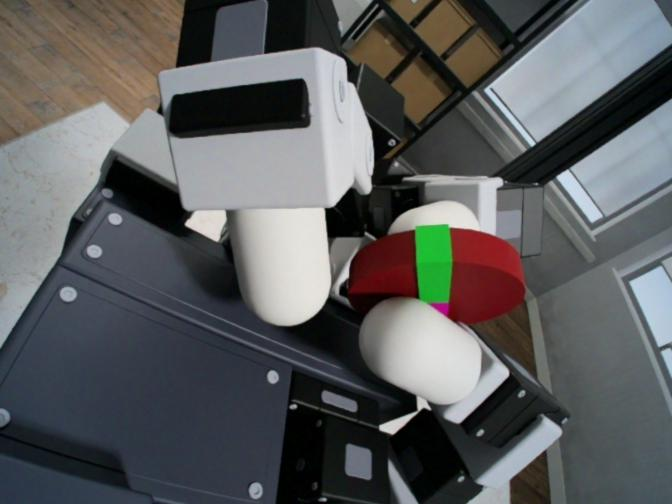

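>>> {"method": "execute_actions", "body": {
  "actions": [
    [[0,0,0,0,0,0,0.026,0.886,-0.906,-0.006,-0.616,-0.7,0.95,0,0.754,0,0.576,0.696,0.748,-0.072,-0.708,-0.786,0.4,0]],
    [[0,0,0,0,0,0,0.026,0.886,-0.906,-0.006,-0.616,0.18,0.95,0,0.754,0,0.576,0.696,0.748,-0.072,-0.708,-0.786,0.4,0]],
    [[0,0,0,0,0,0,0.026,0.886,-0.906,-0.006,-0.616,0.16,0.85,-0.8,0.754,0,0.576,0.696,0.748,-0.072,-0.708,-0.786,0.4,-0.4]],
    [[0,0,0,0,0,0,0.026,0.886,-0.906,-0.006,-0.616,0.04,0.55,-1.0,0.754,0,0.576,0.696,0.748,-0.072,-0.708,-0.786,0.4,-0.6]],
    [[0,0,0,0,0,0,0.026,0.886,-0.906,-0.006,-0.616,-0.06,0.3,-1.0,0.754,0,0.576,0.696,0.748,-0.072,-0.708,-0.786,0.4,-0.6]],
    [[0,0,0,0,0,0,0.026,0.886,-0.906,-0.006,-0.616,-0.06,0.05,-1.0,0.754,0,0.576,0.696,0.748,-0.072,-0.708,-0.786,0.4,-0.6]],
    [[0,0,0,0,0,0,0.026,0.886,-0.906,-0.006,-0.616,-0.8,0.1,-1,0.754,0,0.576,0.696,0.748,-0.072,-0.708,-0.786,0.4,0]]
  ],
  "cameras": ["cam_stand"]
}}

>>> {"method": "execute_actions", "body": {
  "actions": [
    [[0,0,0,0,0,0,0.026,0.886,-0.906,-0.006,-0.616,-0.7,0.85,-0.4,0.754,0,0.576,0.696,0.748,-0.072,-0.708,-0.786,0.4,0]],
    [[0,0,0,0,0,0,0.026,0.886,-0.906,-0.006,-0.616,0.1,0.85,-0.5,0.754,0,0.576,0.696,0.748,-0.072,-0.708,-0.786,0.4,0]],
    [[0,0,0,0,0,0,0.026,0.886,-0.906,-0.006,-0.616,0,0.65,-1.0,0.754,0,0.576,0.696,0.748,-0.072,-0.708,-0.786,0.4,-0.6]],
    [[0,0,0,0,0,0,0.026,0.886,-0.906,-0.006,-0.616,-0.07,0.3,-1.0,0.754,0,0.576,0.696,0.748,-0.072,-0.708,-0.786,0.4,-0.6]],
    [[0,0,0,0,0,0,0.026,0.886,-0.906,-0.006,-0.616,-0.05,0.03,-1.0,0.754,0,0.576,0.696,0.748,-0.072,-0.708,-0.786,0.4,-0.6]],
    [[0,0,0,0,0,0,0.026,0.886,-0.906,-0.006,-0.616,-0.8,0.1,-1,0.754,0,0.576,0.696,0.748,-0.072,-0.708,-0.786,0.4,0]]
  ],
  "cameras": ["cam_stand","cam_wrist"]
}}

Scene clock: 770.07 s.
end_effector_position=(+0.7101, -0.0064, +0.5384) hand_goal=(+0.026, +0.886, -0.906, -0.006, -0.616, -0.800, +0.100, -1.000, +0.754, +0.000, +0.576, +0.696, +0.748, -0.072, -0.708, -0.786) hand_measured=(+0.092, +0.896, -0.892, -0.014, -0.614, -0.800, +0.102, -0.998, +0.760, +0.000, +0.576, +0.696, +0.754, -0.084, -0.742, -0.832) hand_current_ma=(+180, +11, +19, -10, +1, +0, +1, +2, +7, +0, +0, +0, +5, -21, -92, -150) hand_state=(blocked, goal, goal, goal, goal, goal, goal, goal, goal, goal, goal, goal, goal, goal, blocked, blocked) hand_current_limit=0.40 hand_speed=0.00 end_effector_quat_wxyz=(+0.692, +0.708, +0.103, +0.093)
Joint positions: [0.308 0.392 1.773 -1.542 1.588 -0.977]
Joint torques (N m): [-2.45 -69.99 -31.02 -1.34 1.13 0.01]
Hand target: +0.7101, -0.0064, +0.5384; +0.692, +0.708, +0.103, +0.093
Off the commanded pose: 0.000 m, 0 deg.
Step readings (end_effector_position):
0: (+0.7101, -0.0064, +0.5384)
1: (+0.7101, -0.0064, +0.5384)
2: (+0.7101, -0.0064, +0.5384)
4: (+0.7101, -0.0064, +0.5384)
8: (+0.7101, -0.0064, +0.5384)
15: (+0.7101, -0.0064, +0.5384)
16: (+0.7101, -0.0064, +0.5384)
17: (+0.7101, -0.0064, +0.5384)
19: (+0.7101, -0.0064, +0.5384)
23: (+0.7101, -0.0064, +0.5384)
30: (+0.7101, -0.0064, +0.5384)
31: (+0.7101, -0.0064, +0.5384)
32: (+0.7101, -0.0064, +0.5384)
34: (+0.7101, -0.0064, +0.5384)
38: (+0.7101, -0.0064, +0.5384)
45: (+0.7101, -0.0064, +0.5384)
46: (+0.7101, -0.0064, +0.5384)
47: (+0.7101, -0.0064, +0.5384)
49: (+0.7101, -0.0064, +0.5384)
53: (+0.7101, -0.0064, +0.5384)
60: (+0.7101, -0.0064, +0.5384)
61: (+0.7101, -0.0064, +0.5384)
62: (+0.7101, -0.0064, +0.5384)
64: (+0.7101, -0.0064, +0.5384)
68: (+0.7101, -0.0064, +0.5384)
75: (+0.7101, -0.0064, +0.5384)
76: (+0.7101, -0.0064, +0.5384)
77: (+0.7101, -0.0064, +0.5384)
79: (+0.7101, -0.0064, +0.5384)
83: (+0.7101, -0.0064, +0.5384)
90: (+0.7101, -0.0064, +0.5384)
91: (+0.7101, -0.0064, +0.5384)
92: (+0.7101, -0.0064, +0.5384)
94: (+0.7101, -0.0064, +0.5384)
98: (+0.7101, -0.0064, +0.5384)
105: (+0.7101, -0.0064, +0.5384)
Images, in order (width x height): cam_stand 672x504.

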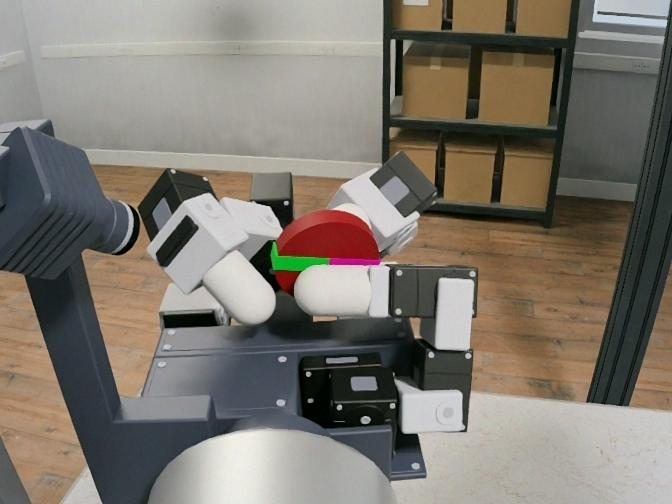

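Scene clock: 773.27 s.
end_effector_position=(+0.7101, -0.0064, +0.5384) hand_goal=(+0.026, +0.886, -0.906, -0.006, -0.616, -0.800, +0.100, -1.000, +0.754, +0.000, +0.576, +0.696, +0.748, -0.072, -0.708, -0.786) hand_measured=(+0.092, +0.904, -0.872, +0.006, -0.614, -0.800, +0.102, -0.998, +0.760, +0.000, +0.576, +0.696, +0.764, -0.082, -0.724, -0.844) hand_current_ma=(+180, +21, +66, +14, +1, +0, +1, +2, +7, +0, +0, +0, +22, -14, -34, -216) hand_state=(blocked, goal, blocked, goal, goal, goal, goal, goal, goal, goal, goal, goal, goal, goal, goal, blocked) hand_current_limit=0.40 hand_speed=0.00 end_effector_quat_wxyz=(+0.692, +0.708, +0.103, +0.093)
Joint positions: [0.308 0.392 1.773 -1.542 1.588 -0.977]
Joint torques (N m): [-2.31 -70.24 -30.87 -1.34 1.13 -0.04]
Hand target: +0.7101, -0.0064, +0.5384; +0.692, +0.708, +0.103, +0.093
Off the commanded pose: 0.000 m, 0 deg.
Step readings (end_effector_position):
0: (+0.7101, -0.0064, +0.5384)
1: (+0.7101, -0.0064, +0.5384)
2: (+0.7101, -0.0064, +0.5384)
4: (+0.7101, -0.0064, +0.5384)
8: (+0.7101, -0.0064, +0.5384)
15: (+0.7101, -0.0064, +0.5384)
16: (+0.7101, -0.0064, +0.5384)
17: (+0.7101, -0.0064, +0.5384)
19: (+0.7101, -0.0064, +0.5384)
23: (+0.7101, -0.0064, +0.5384)
30: (+0.7101, -0.0064, +0.5384)
31: (+0.7101, -0.0064, +0.5384)
32: (+0.7101, -0.0064, +0.5384)
34: (+0.7101, -0.0064, +0.5384)
38: (+0.7101, -0.0064, +0.5384)
45: (+0.7101, -0.0064, +0.5384)
46: (+0.7101, -0.0064, +0.5384)
47: (+0.7101, -0.0064, +0.5384)
49: (+0.7101, -0.0064, +0.5384)
53: (+0.7101, -0.0064, +0.5384)
60: (+0.7101, -0.0064, +0.5384)
61: (+0.7101, -0.0064, +0.5384)
62: (+0.7101, -0.0064, +0.5384)
64: (+0.7101, -0.0064, +0.5384)
68: (+0.7101, -0.0064, +0.5384)
75: (+0.7101, -0.0064, +0.5384)
76: (+0.7101, -0.0064, +0.5384)
77: (+0.7101, -0.0064, +0.5384)
79: (+0.7101, -0.0064, +0.5384)
83: (+0.7101, -0.0064, +0.5384)
90: (+0.7101, -0.0064, +0.5384)
Images, in order (width x height): cam_stand 672x504, cam_wrist 672x504.

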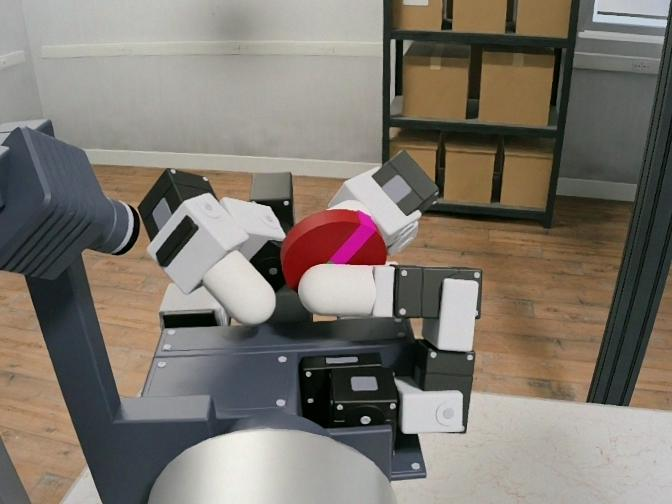

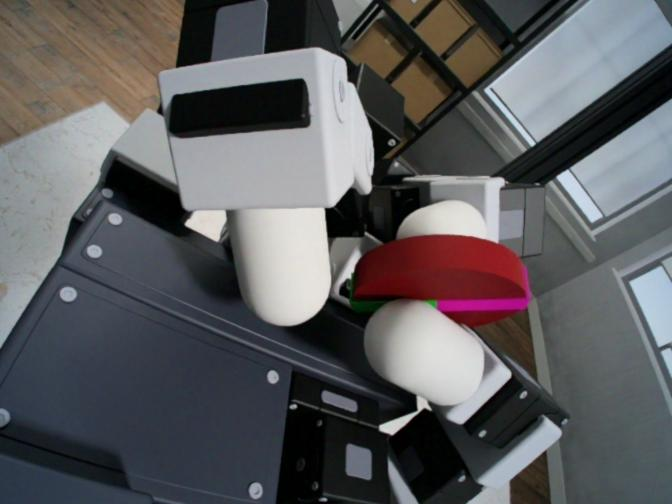

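>>> {"method": "execute_actions", "body": {
  "actions": [
    [[0,0,0,0,0,0,0.026,0.886,-0.906,-0.006,-0.616,-0.7,0.85,-0.4,0.754,0,0.576,0.696,0.748,-0.072,-0.708,-0.786,0.4,0]],
    [[0,0,0,0,0,0,0.026,0.886,-0.906,-0.006,-0.616,0.13,0.88,-0.5,0.754,0,0.576,0.696,0.748,-0.072,-0.708,-0.786,0.4,0]],
    [[0,0,0,0,0,0,0.026,0.886,-0.906,-0.006,-0.616,0.04,0.65,-1.0,0.754,0,0.576,0.696,0.748,-0.072,-0.708,-0.786,0.4,-0.6]],
    [[0,0,0,0,0,0,0.026,0.886,-0.906,-0.006,-0.616,-0.03,0.3,-1.0,0.754,0,0.576,0.696,0.748,-0.072,-0.708,-0.786,0.4,-0.6]],
    [[0,0,0,0,0,0,0.026,0.886,-0.906,-0.006,-0.616,-0.03,0.05,-1.0,0.754,0,0.576,0.696,0.748,-0.072,-0.708,-0.786,0.4,-0.6]],
    [[0,0,0,0,0,0,0.026,0.886,-0.906,-0.006,-0.616,-0.8,0.1,-1,0.754,0,0.576,0.696,0.748,-0.072,-0.708,-0.786,0.4,0]]
  ],
  "cameras": ["cam_stand"]
}}

>>> {"method": "execute_actions", "body": {
  "actions": [
    [[0,0,0,0,0,0,0.026,0.886,-0.906,-0.006,-0.616,-0.7,0.9,-0.4,0.754,0,0.576,0.696,0.748,-0.072,-0.708,-0.786,0.4,0]],
    [[0,0,0,0,0,0,0.026,0.886,-0.906,-0.006,-0.616,0.14,0.9,-0.5,0.754,0,0.576,0.696,0.748,-0.072,-0.708,-0.786,0.4,0]],
    [[0,0,0,0,0,0,0.026,0.886,-0.906,-0.006,-0.616,0.06,0.65,-1.0,0.754,0,0.576,0.696,0.748,-0.072,-0.708,-0.786,0.4,-0.6]],
    [[0,0,0,0,0,0,0.026,0.886,-0.906,-0.006,-0.616,-0.02,0.3,-1.0,0.754,0,0.576,0.696,0.748,-0.072,-0.708,-0.786,0.4,-0.6]],
    [[0,0,0,0,0,0,0.026,0.886,-0.906,-0.006,-0.616,-0.03,0.05,-1.0,0.754,0,0.576,0.696,0.748,-0.072,-0.708,-0.786,0.4,-0.6]],
    [[0,0,0,0,0,0,0.026,0.886,-0.906,-0.006,-0.616,-0.8,0.1,-1,0.754,0,0.576,0.696,0.748,-0.072,-0.708,-0.786,0.4,0]]
  ],
  "cameras": ["cam_stand","cam_wrist"]
}}

>>> {"method": "execute_actions", "body": {
  "actions": [
    [[0,0,0,0,0,0,0.026,0.886,-0.906,-0.006,-0.616,-0.7,0.9,-0.4,0.754,0,0.576,0.696,0.748,-0.072,-0.708,-0.786,0.4,0]],
    [[0,0,0,0,0,0,0.026,0.886,-0.906,-0.006,-0.616,0.14,0.9,-0.5,0.754,0,0.576,0.696,0.748,-0.072,-0.708,-0.786,0.4,0]],
    [[0,0,0,0,0,0,0.026,0.886,-0.906,-0.006,-0.616,0.08,0.65,-1.0,0.754,0,0.576,0.696,0.748,-0.072,-0.708,-0.786,0.4,-0.6]],
    [[0,0,0,0,0,0,0.026,0.886,-0.906,-0.006,-0.616,-0.01,0.3,-1.0,0.754,0,0.576,0.696,0.748,-0.072,-0.708,-0.786,0.4,-0.6]],
    [[0,0,0,0,0,0,0.026,0.886,-0.906,-0.006,-0.616,-0.02,0.05,-1.0,0.754,0,0.576,0.696,0.748,-0.072,-0.708,-0.786,0.4,-0.6]],
    [[0,0,0,0,0,0,0.026,0.886,-0.906,-0.006,-0.616,-0.8,0.1,-1,0.754,0,0.576,0.696,0.748,-0.072,-0.708,-0.786,0.4,0]]
  ],
  "cameras": ["cam_stand","cam_wrist"]
}}

Scene clock: 806.90 s.
end_effector_position=(+0.7101, -0.0064, +0.5384) hand_goal=(+0.026, +0.886, -0.906, -0.006, -0.616, -0.800, +0.100, -1.000, +0.754, +0.000, +0.576, +0.696, +0.748, -0.072, -0.708, -0.786) hand_measured=(+0.092, +0.904, -0.872, +0.004, -0.614, -0.800, +0.102, -0.998, +0.760, +0.000, +0.576, +0.696, +0.762, -0.080, -0.724, -0.846) hand_current_ma=(+180, +21, +65, +13, +1, +0, +1, +2, +7, +0, +0, +0, +21, -10, -35, -221) hand_state=(blocked, goal, blocked, goal, goal, goal, goal, goal, goal, goal, goal, goal, goal, goal, goal, blocked) hand_current_limit=0.40 hand_speed=0.00 end_effector_quat_wxyz=(+0.692, +0.708, +0.103, +0.093)
Joint positions: [0.308 0.392 1.773 -1.542 1.588 -0.977]
Joint torques (N m): [-2.55 -70.17 -30.95 -1.38 1.07 0.01]
Hand target: +0.7101, -0.0064, +0.5384; +0.692, +0.708, +0.103, +0.093
Off the commanded pose: 0.000 m, 0 deg.
Step readings (end_effector_position):
0: (+0.7101, -0.0064, +0.5384)
1: (+0.7101, -0.0064, +0.5384)
2: (+0.7101, -0.0064, +0.5384)
4: (+0.7101, -0.0064, +0.5384)
8: (+0.7101, -0.0064, +0.5384)
15: (+0.7101, -0.0064, +0.5384)
16: (+0.7101, -0.0064, +0.5384)
17: (+0.7101, -0.0064, +0.5384)
19: (+0.7101, -0.0064, +0.5384)
23: (+0.7101, -0.0064, +0.5384)
30: (+0.7101, -0.0064, +0.5384)
31: (+0.7101, -0.0064, +0.5384)
32: (+0.7101, -0.0064, +0.5384)
34: (+0.7101, -0.0064, +0.5384)
38: (+0.7101, -0.0064, +0.5384)
45: (+0.7101, -0.0064, +0.5384)
46: (+0.7101, -0.0064, +0.5384)
47: (+0.7101, -0.0064, +0.5384)
49: (+0.7101, -0.0064, +0.5384)
53: (+0.7101, -0.0064, +0.5384)
60: (+0.7101, -0.0064, +0.5384)
61: (+0.7101, -0.0064, +0.5384)
62: (+0.7101, -0.0064, +0.5384)
64: (+0.7101, -0.0064, +0.5384)
68: (+0.7101, -0.0064, +0.5384)
75: (+0.7101, -0.0064, +0.5384)
76: (+0.7101, -0.0064, +0.5384)
77: (+0.7101, -0.0064, +0.5384)
79: (+0.7101, -0.0064, +0.5384)
83: (+0.7101, -0.0064, +0.5384)
90: (+0.7101, -0.0064, +0.5384)
Images, in order (width x height): cam_stand 672x504.

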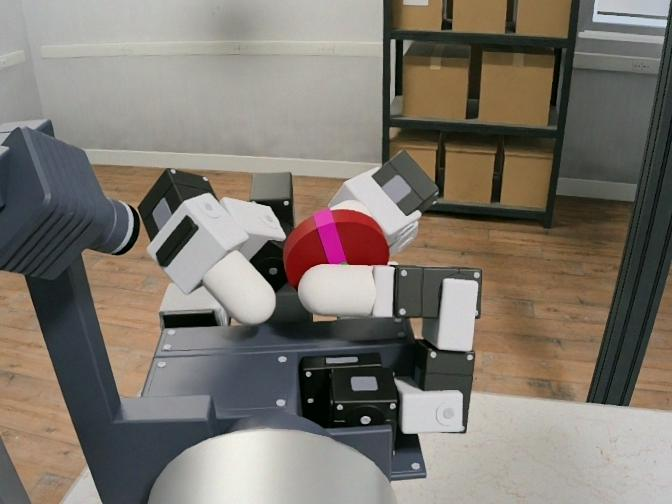

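Scene clock: 810.10 s.
end_effector_position=(+0.7101, -0.0064, +0.5384) hand_goal=(+0.026, +0.886, -0.906, -0.006, -0.616, -0.800, +0.100, -1.000, +0.754, +0.000, +0.576, +0.696, +0.748, -0.072, -0.708, -0.786) hand_measured=(+0.092, +0.904, -0.874, +0.004, -0.614, -0.800, +0.102, -0.998, +0.760, +0.000, +0.576, +0.696, +0.762, -0.080, -0.728, -0.844) hand_current_ma=(+180, +21, +62, +11, +1, +0, +1, +2, +7, +0, +0, +0, +21, -10, -42, -215) hand_state=(blocked, goal, blocked, goal, goal, goal, goal, goal, goal, goal, goal, goal, goal, goal, goal, blocked) hand_current_limit=0.40 hand_speed=0.00 end_effector_quat_wxyz=(+0.692, +0.708, +0.103, +0.093)
Joint positions: [0.308 0.392 1.773 -1.542 1.588 -0.977]
Joint torques (N m): [-2.66 -70.22 -31.01 -1.34 1.11 -0.05]
Hand target: +0.7101, -0.0064, +0.5384; +0.692, +0.708, +0.103, +0.093
Off the commanded pose: 0.000 m, 0 deg.
Step readings (end_effector_position):
0: (+0.7101, -0.0064, +0.5384)
1: (+0.7101, -0.0064, +0.5384)
2: (+0.7101, -0.0064, +0.5384)
4: (+0.7101, -0.0064, +0.5384)
8: (+0.7101, -0.0064, +0.5384)
15: (+0.7101, -0.0064, +0.5384)
16: (+0.7101, -0.0064, +0.5384)
17: (+0.7101, -0.0064, +0.5384)
19: (+0.7101, -0.0064, +0.5384)
23: (+0.7101, -0.0064, +0.5384)
30: (+0.7101, -0.0064, +0.5384)
31: (+0.7101, -0.0064, +0.5384)
32: (+0.7101, -0.0064, +0.5384)
34: (+0.7101, -0.0064, +0.5384)
38: (+0.7101, -0.0064, +0.5384)
45: (+0.7101, -0.0064, +0.5384)
46: (+0.7101, -0.0064, +0.5384)
47: (+0.7101, -0.0064, +0.5384)
49: (+0.7101, -0.0064, +0.5384)
53: (+0.7101, -0.0064, +0.5384)
60: (+0.7101, -0.0064, +0.5384)
61: (+0.7101, -0.0064, +0.5384)
62: (+0.7101, -0.0064, +0.5384)
64: (+0.7101, -0.0064, +0.5384)
68: (+0.7101, -0.0064, +0.5384)
75: (+0.7101, -0.0064, +0.5384)
76: (+0.7101, -0.0064, +0.5384)
77: (+0.7101, -0.0064, +0.5384)
79: (+0.7101, -0.0064, +0.5384)
83: (+0.7101, -0.0064, +0.5384)
90: (+0.7101, -0.0064, +0.5384)
Images, in order (width x height): cam_stand 672x504, cam_wrist 672x504.

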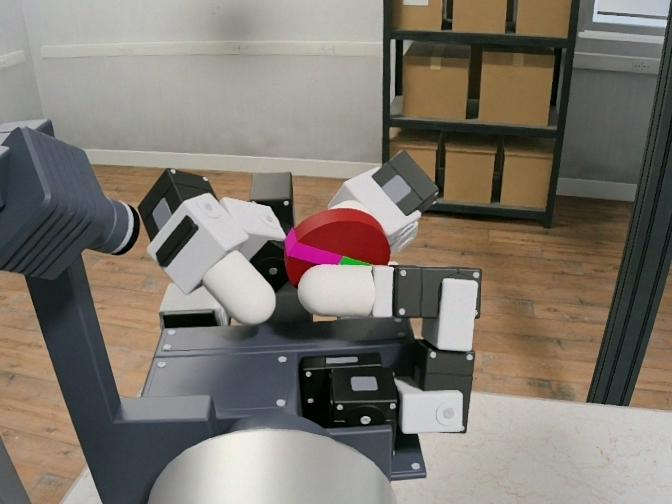

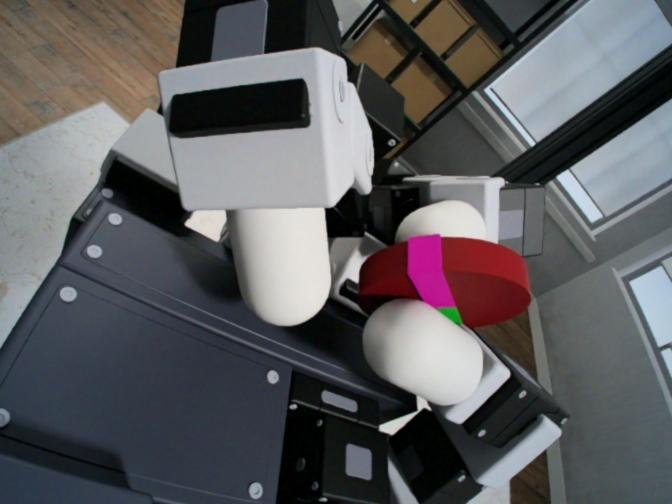

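Scene clock: 813.30 s.
end_effector_position=(+0.7101, -0.0064, +0.5384) hand_goal=(+0.026, +0.886, -0.906, -0.006, -0.616, -0.800, +0.100, -1.000, +0.754, +0.000, +0.576, +0.696, +0.748, -0.072, -0.708, -0.786) hand_measured=(+0.092, +0.902, -0.874, +0.002, -0.614, -0.800, +0.102, -0.998, +0.760, +0.000, +0.576, +0.696, +0.762, -0.080, -0.726, -0.844) hand_current_ma=(+180, +20, +61, +10, +1, +0, +1, +2, +7, +0, +0, +0, +19, -11, -41, -214) hand_state=(blocked, goal, blocked, goal, goal, goal, goal, goal, goal, goal, goal, goal, goal, goal, goal, blocked) hand_current_limit=0.40 hand_speed=0.00 end_effector_quat_wxyz=(+0.692, +0.708, +0.103, +0.093)
Joint positions: [0.308 0.392 1.773 -1.542 1.588 -0.977]
Joint torques (N m): [-2.47 -70.04 -30.95 -1.36 1.13 -0.06]
Hand target: +0.7101, -0.0064, +0.5384; +0.692, +0.708, +0.103, +0.093
Off the commanded pose: 0.000 m, 0 deg.
Step readings (end_effector_position):
0: (+0.7101, -0.0064, +0.5384)
1: (+0.7101, -0.0064, +0.5384)
2: (+0.7101, -0.0064, +0.5384)
4: (+0.7101, -0.0064, +0.5384)
8: (+0.7101, -0.0064, +0.5384)
15: (+0.7101, -0.0064, +0.5384)
16: (+0.7101, -0.0064, +0.5384)
17: (+0.7101, -0.0064, +0.5384)
19: (+0.7101, -0.0064, +0.5384)
23: (+0.7101, -0.0064, +0.5384)
30: (+0.7101, -0.0064, +0.5384)
31: (+0.7101, -0.0064, +0.5384)
32: (+0.7101, -0.0064, +0.5384)
34: (+0.7101, -0.0064, +0.5384)
38: (+0.7101, -0.0064, +0.5384)
45: (+0.7101, -0.0064, +0.5384)
46: (+0.7101, -0.0064, +0.5384)
47: (+0.7101, -0.0064, +0.5384)
49: (+0.7101, -0.0064, +0.5384)
53: (+0.7101, -0.0064, +0.5384)
60: (+0.7101, -0.0064, +0.5384)
61: (+0.7101, -0.0064, +0.5384)
62: (+0.7101, -0.0064, +0.5384)
64: (+0.7101, -0.0064, +0.5384)
68: (+0.7101, -0.0064, +0.5384)
75: (+0.7101, -0.0064, +0.5384)
76: (+0.7101, -0.0064, +0.5384)
77: (+0.7101, -0.0064, +0.5384)
79: (+0.7101, -0.0064, +0.5384)
83: (+0.7101, -0.0064, +0.5384)
90: (+0.7101, -0.0064, +0.5384)
Images, in order (width x height): cam_stand 672x504, cam_wrist 672x504.

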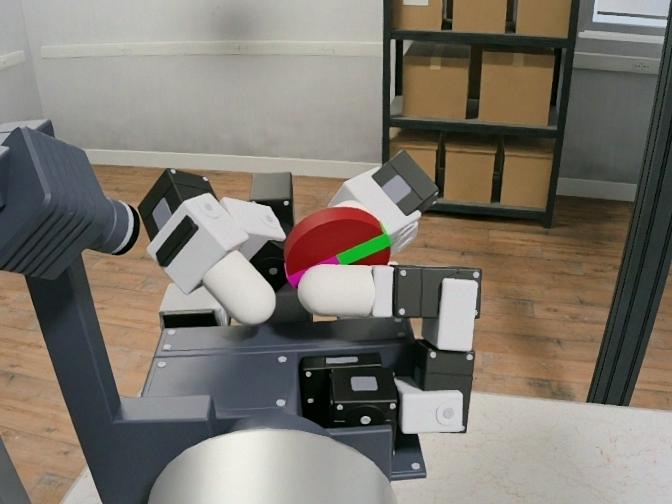

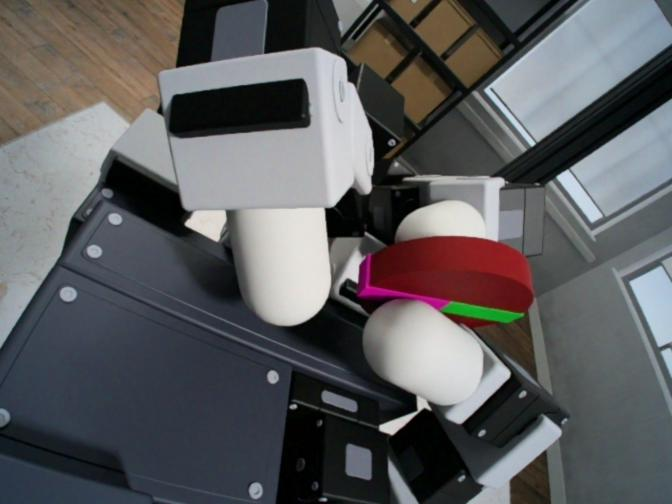

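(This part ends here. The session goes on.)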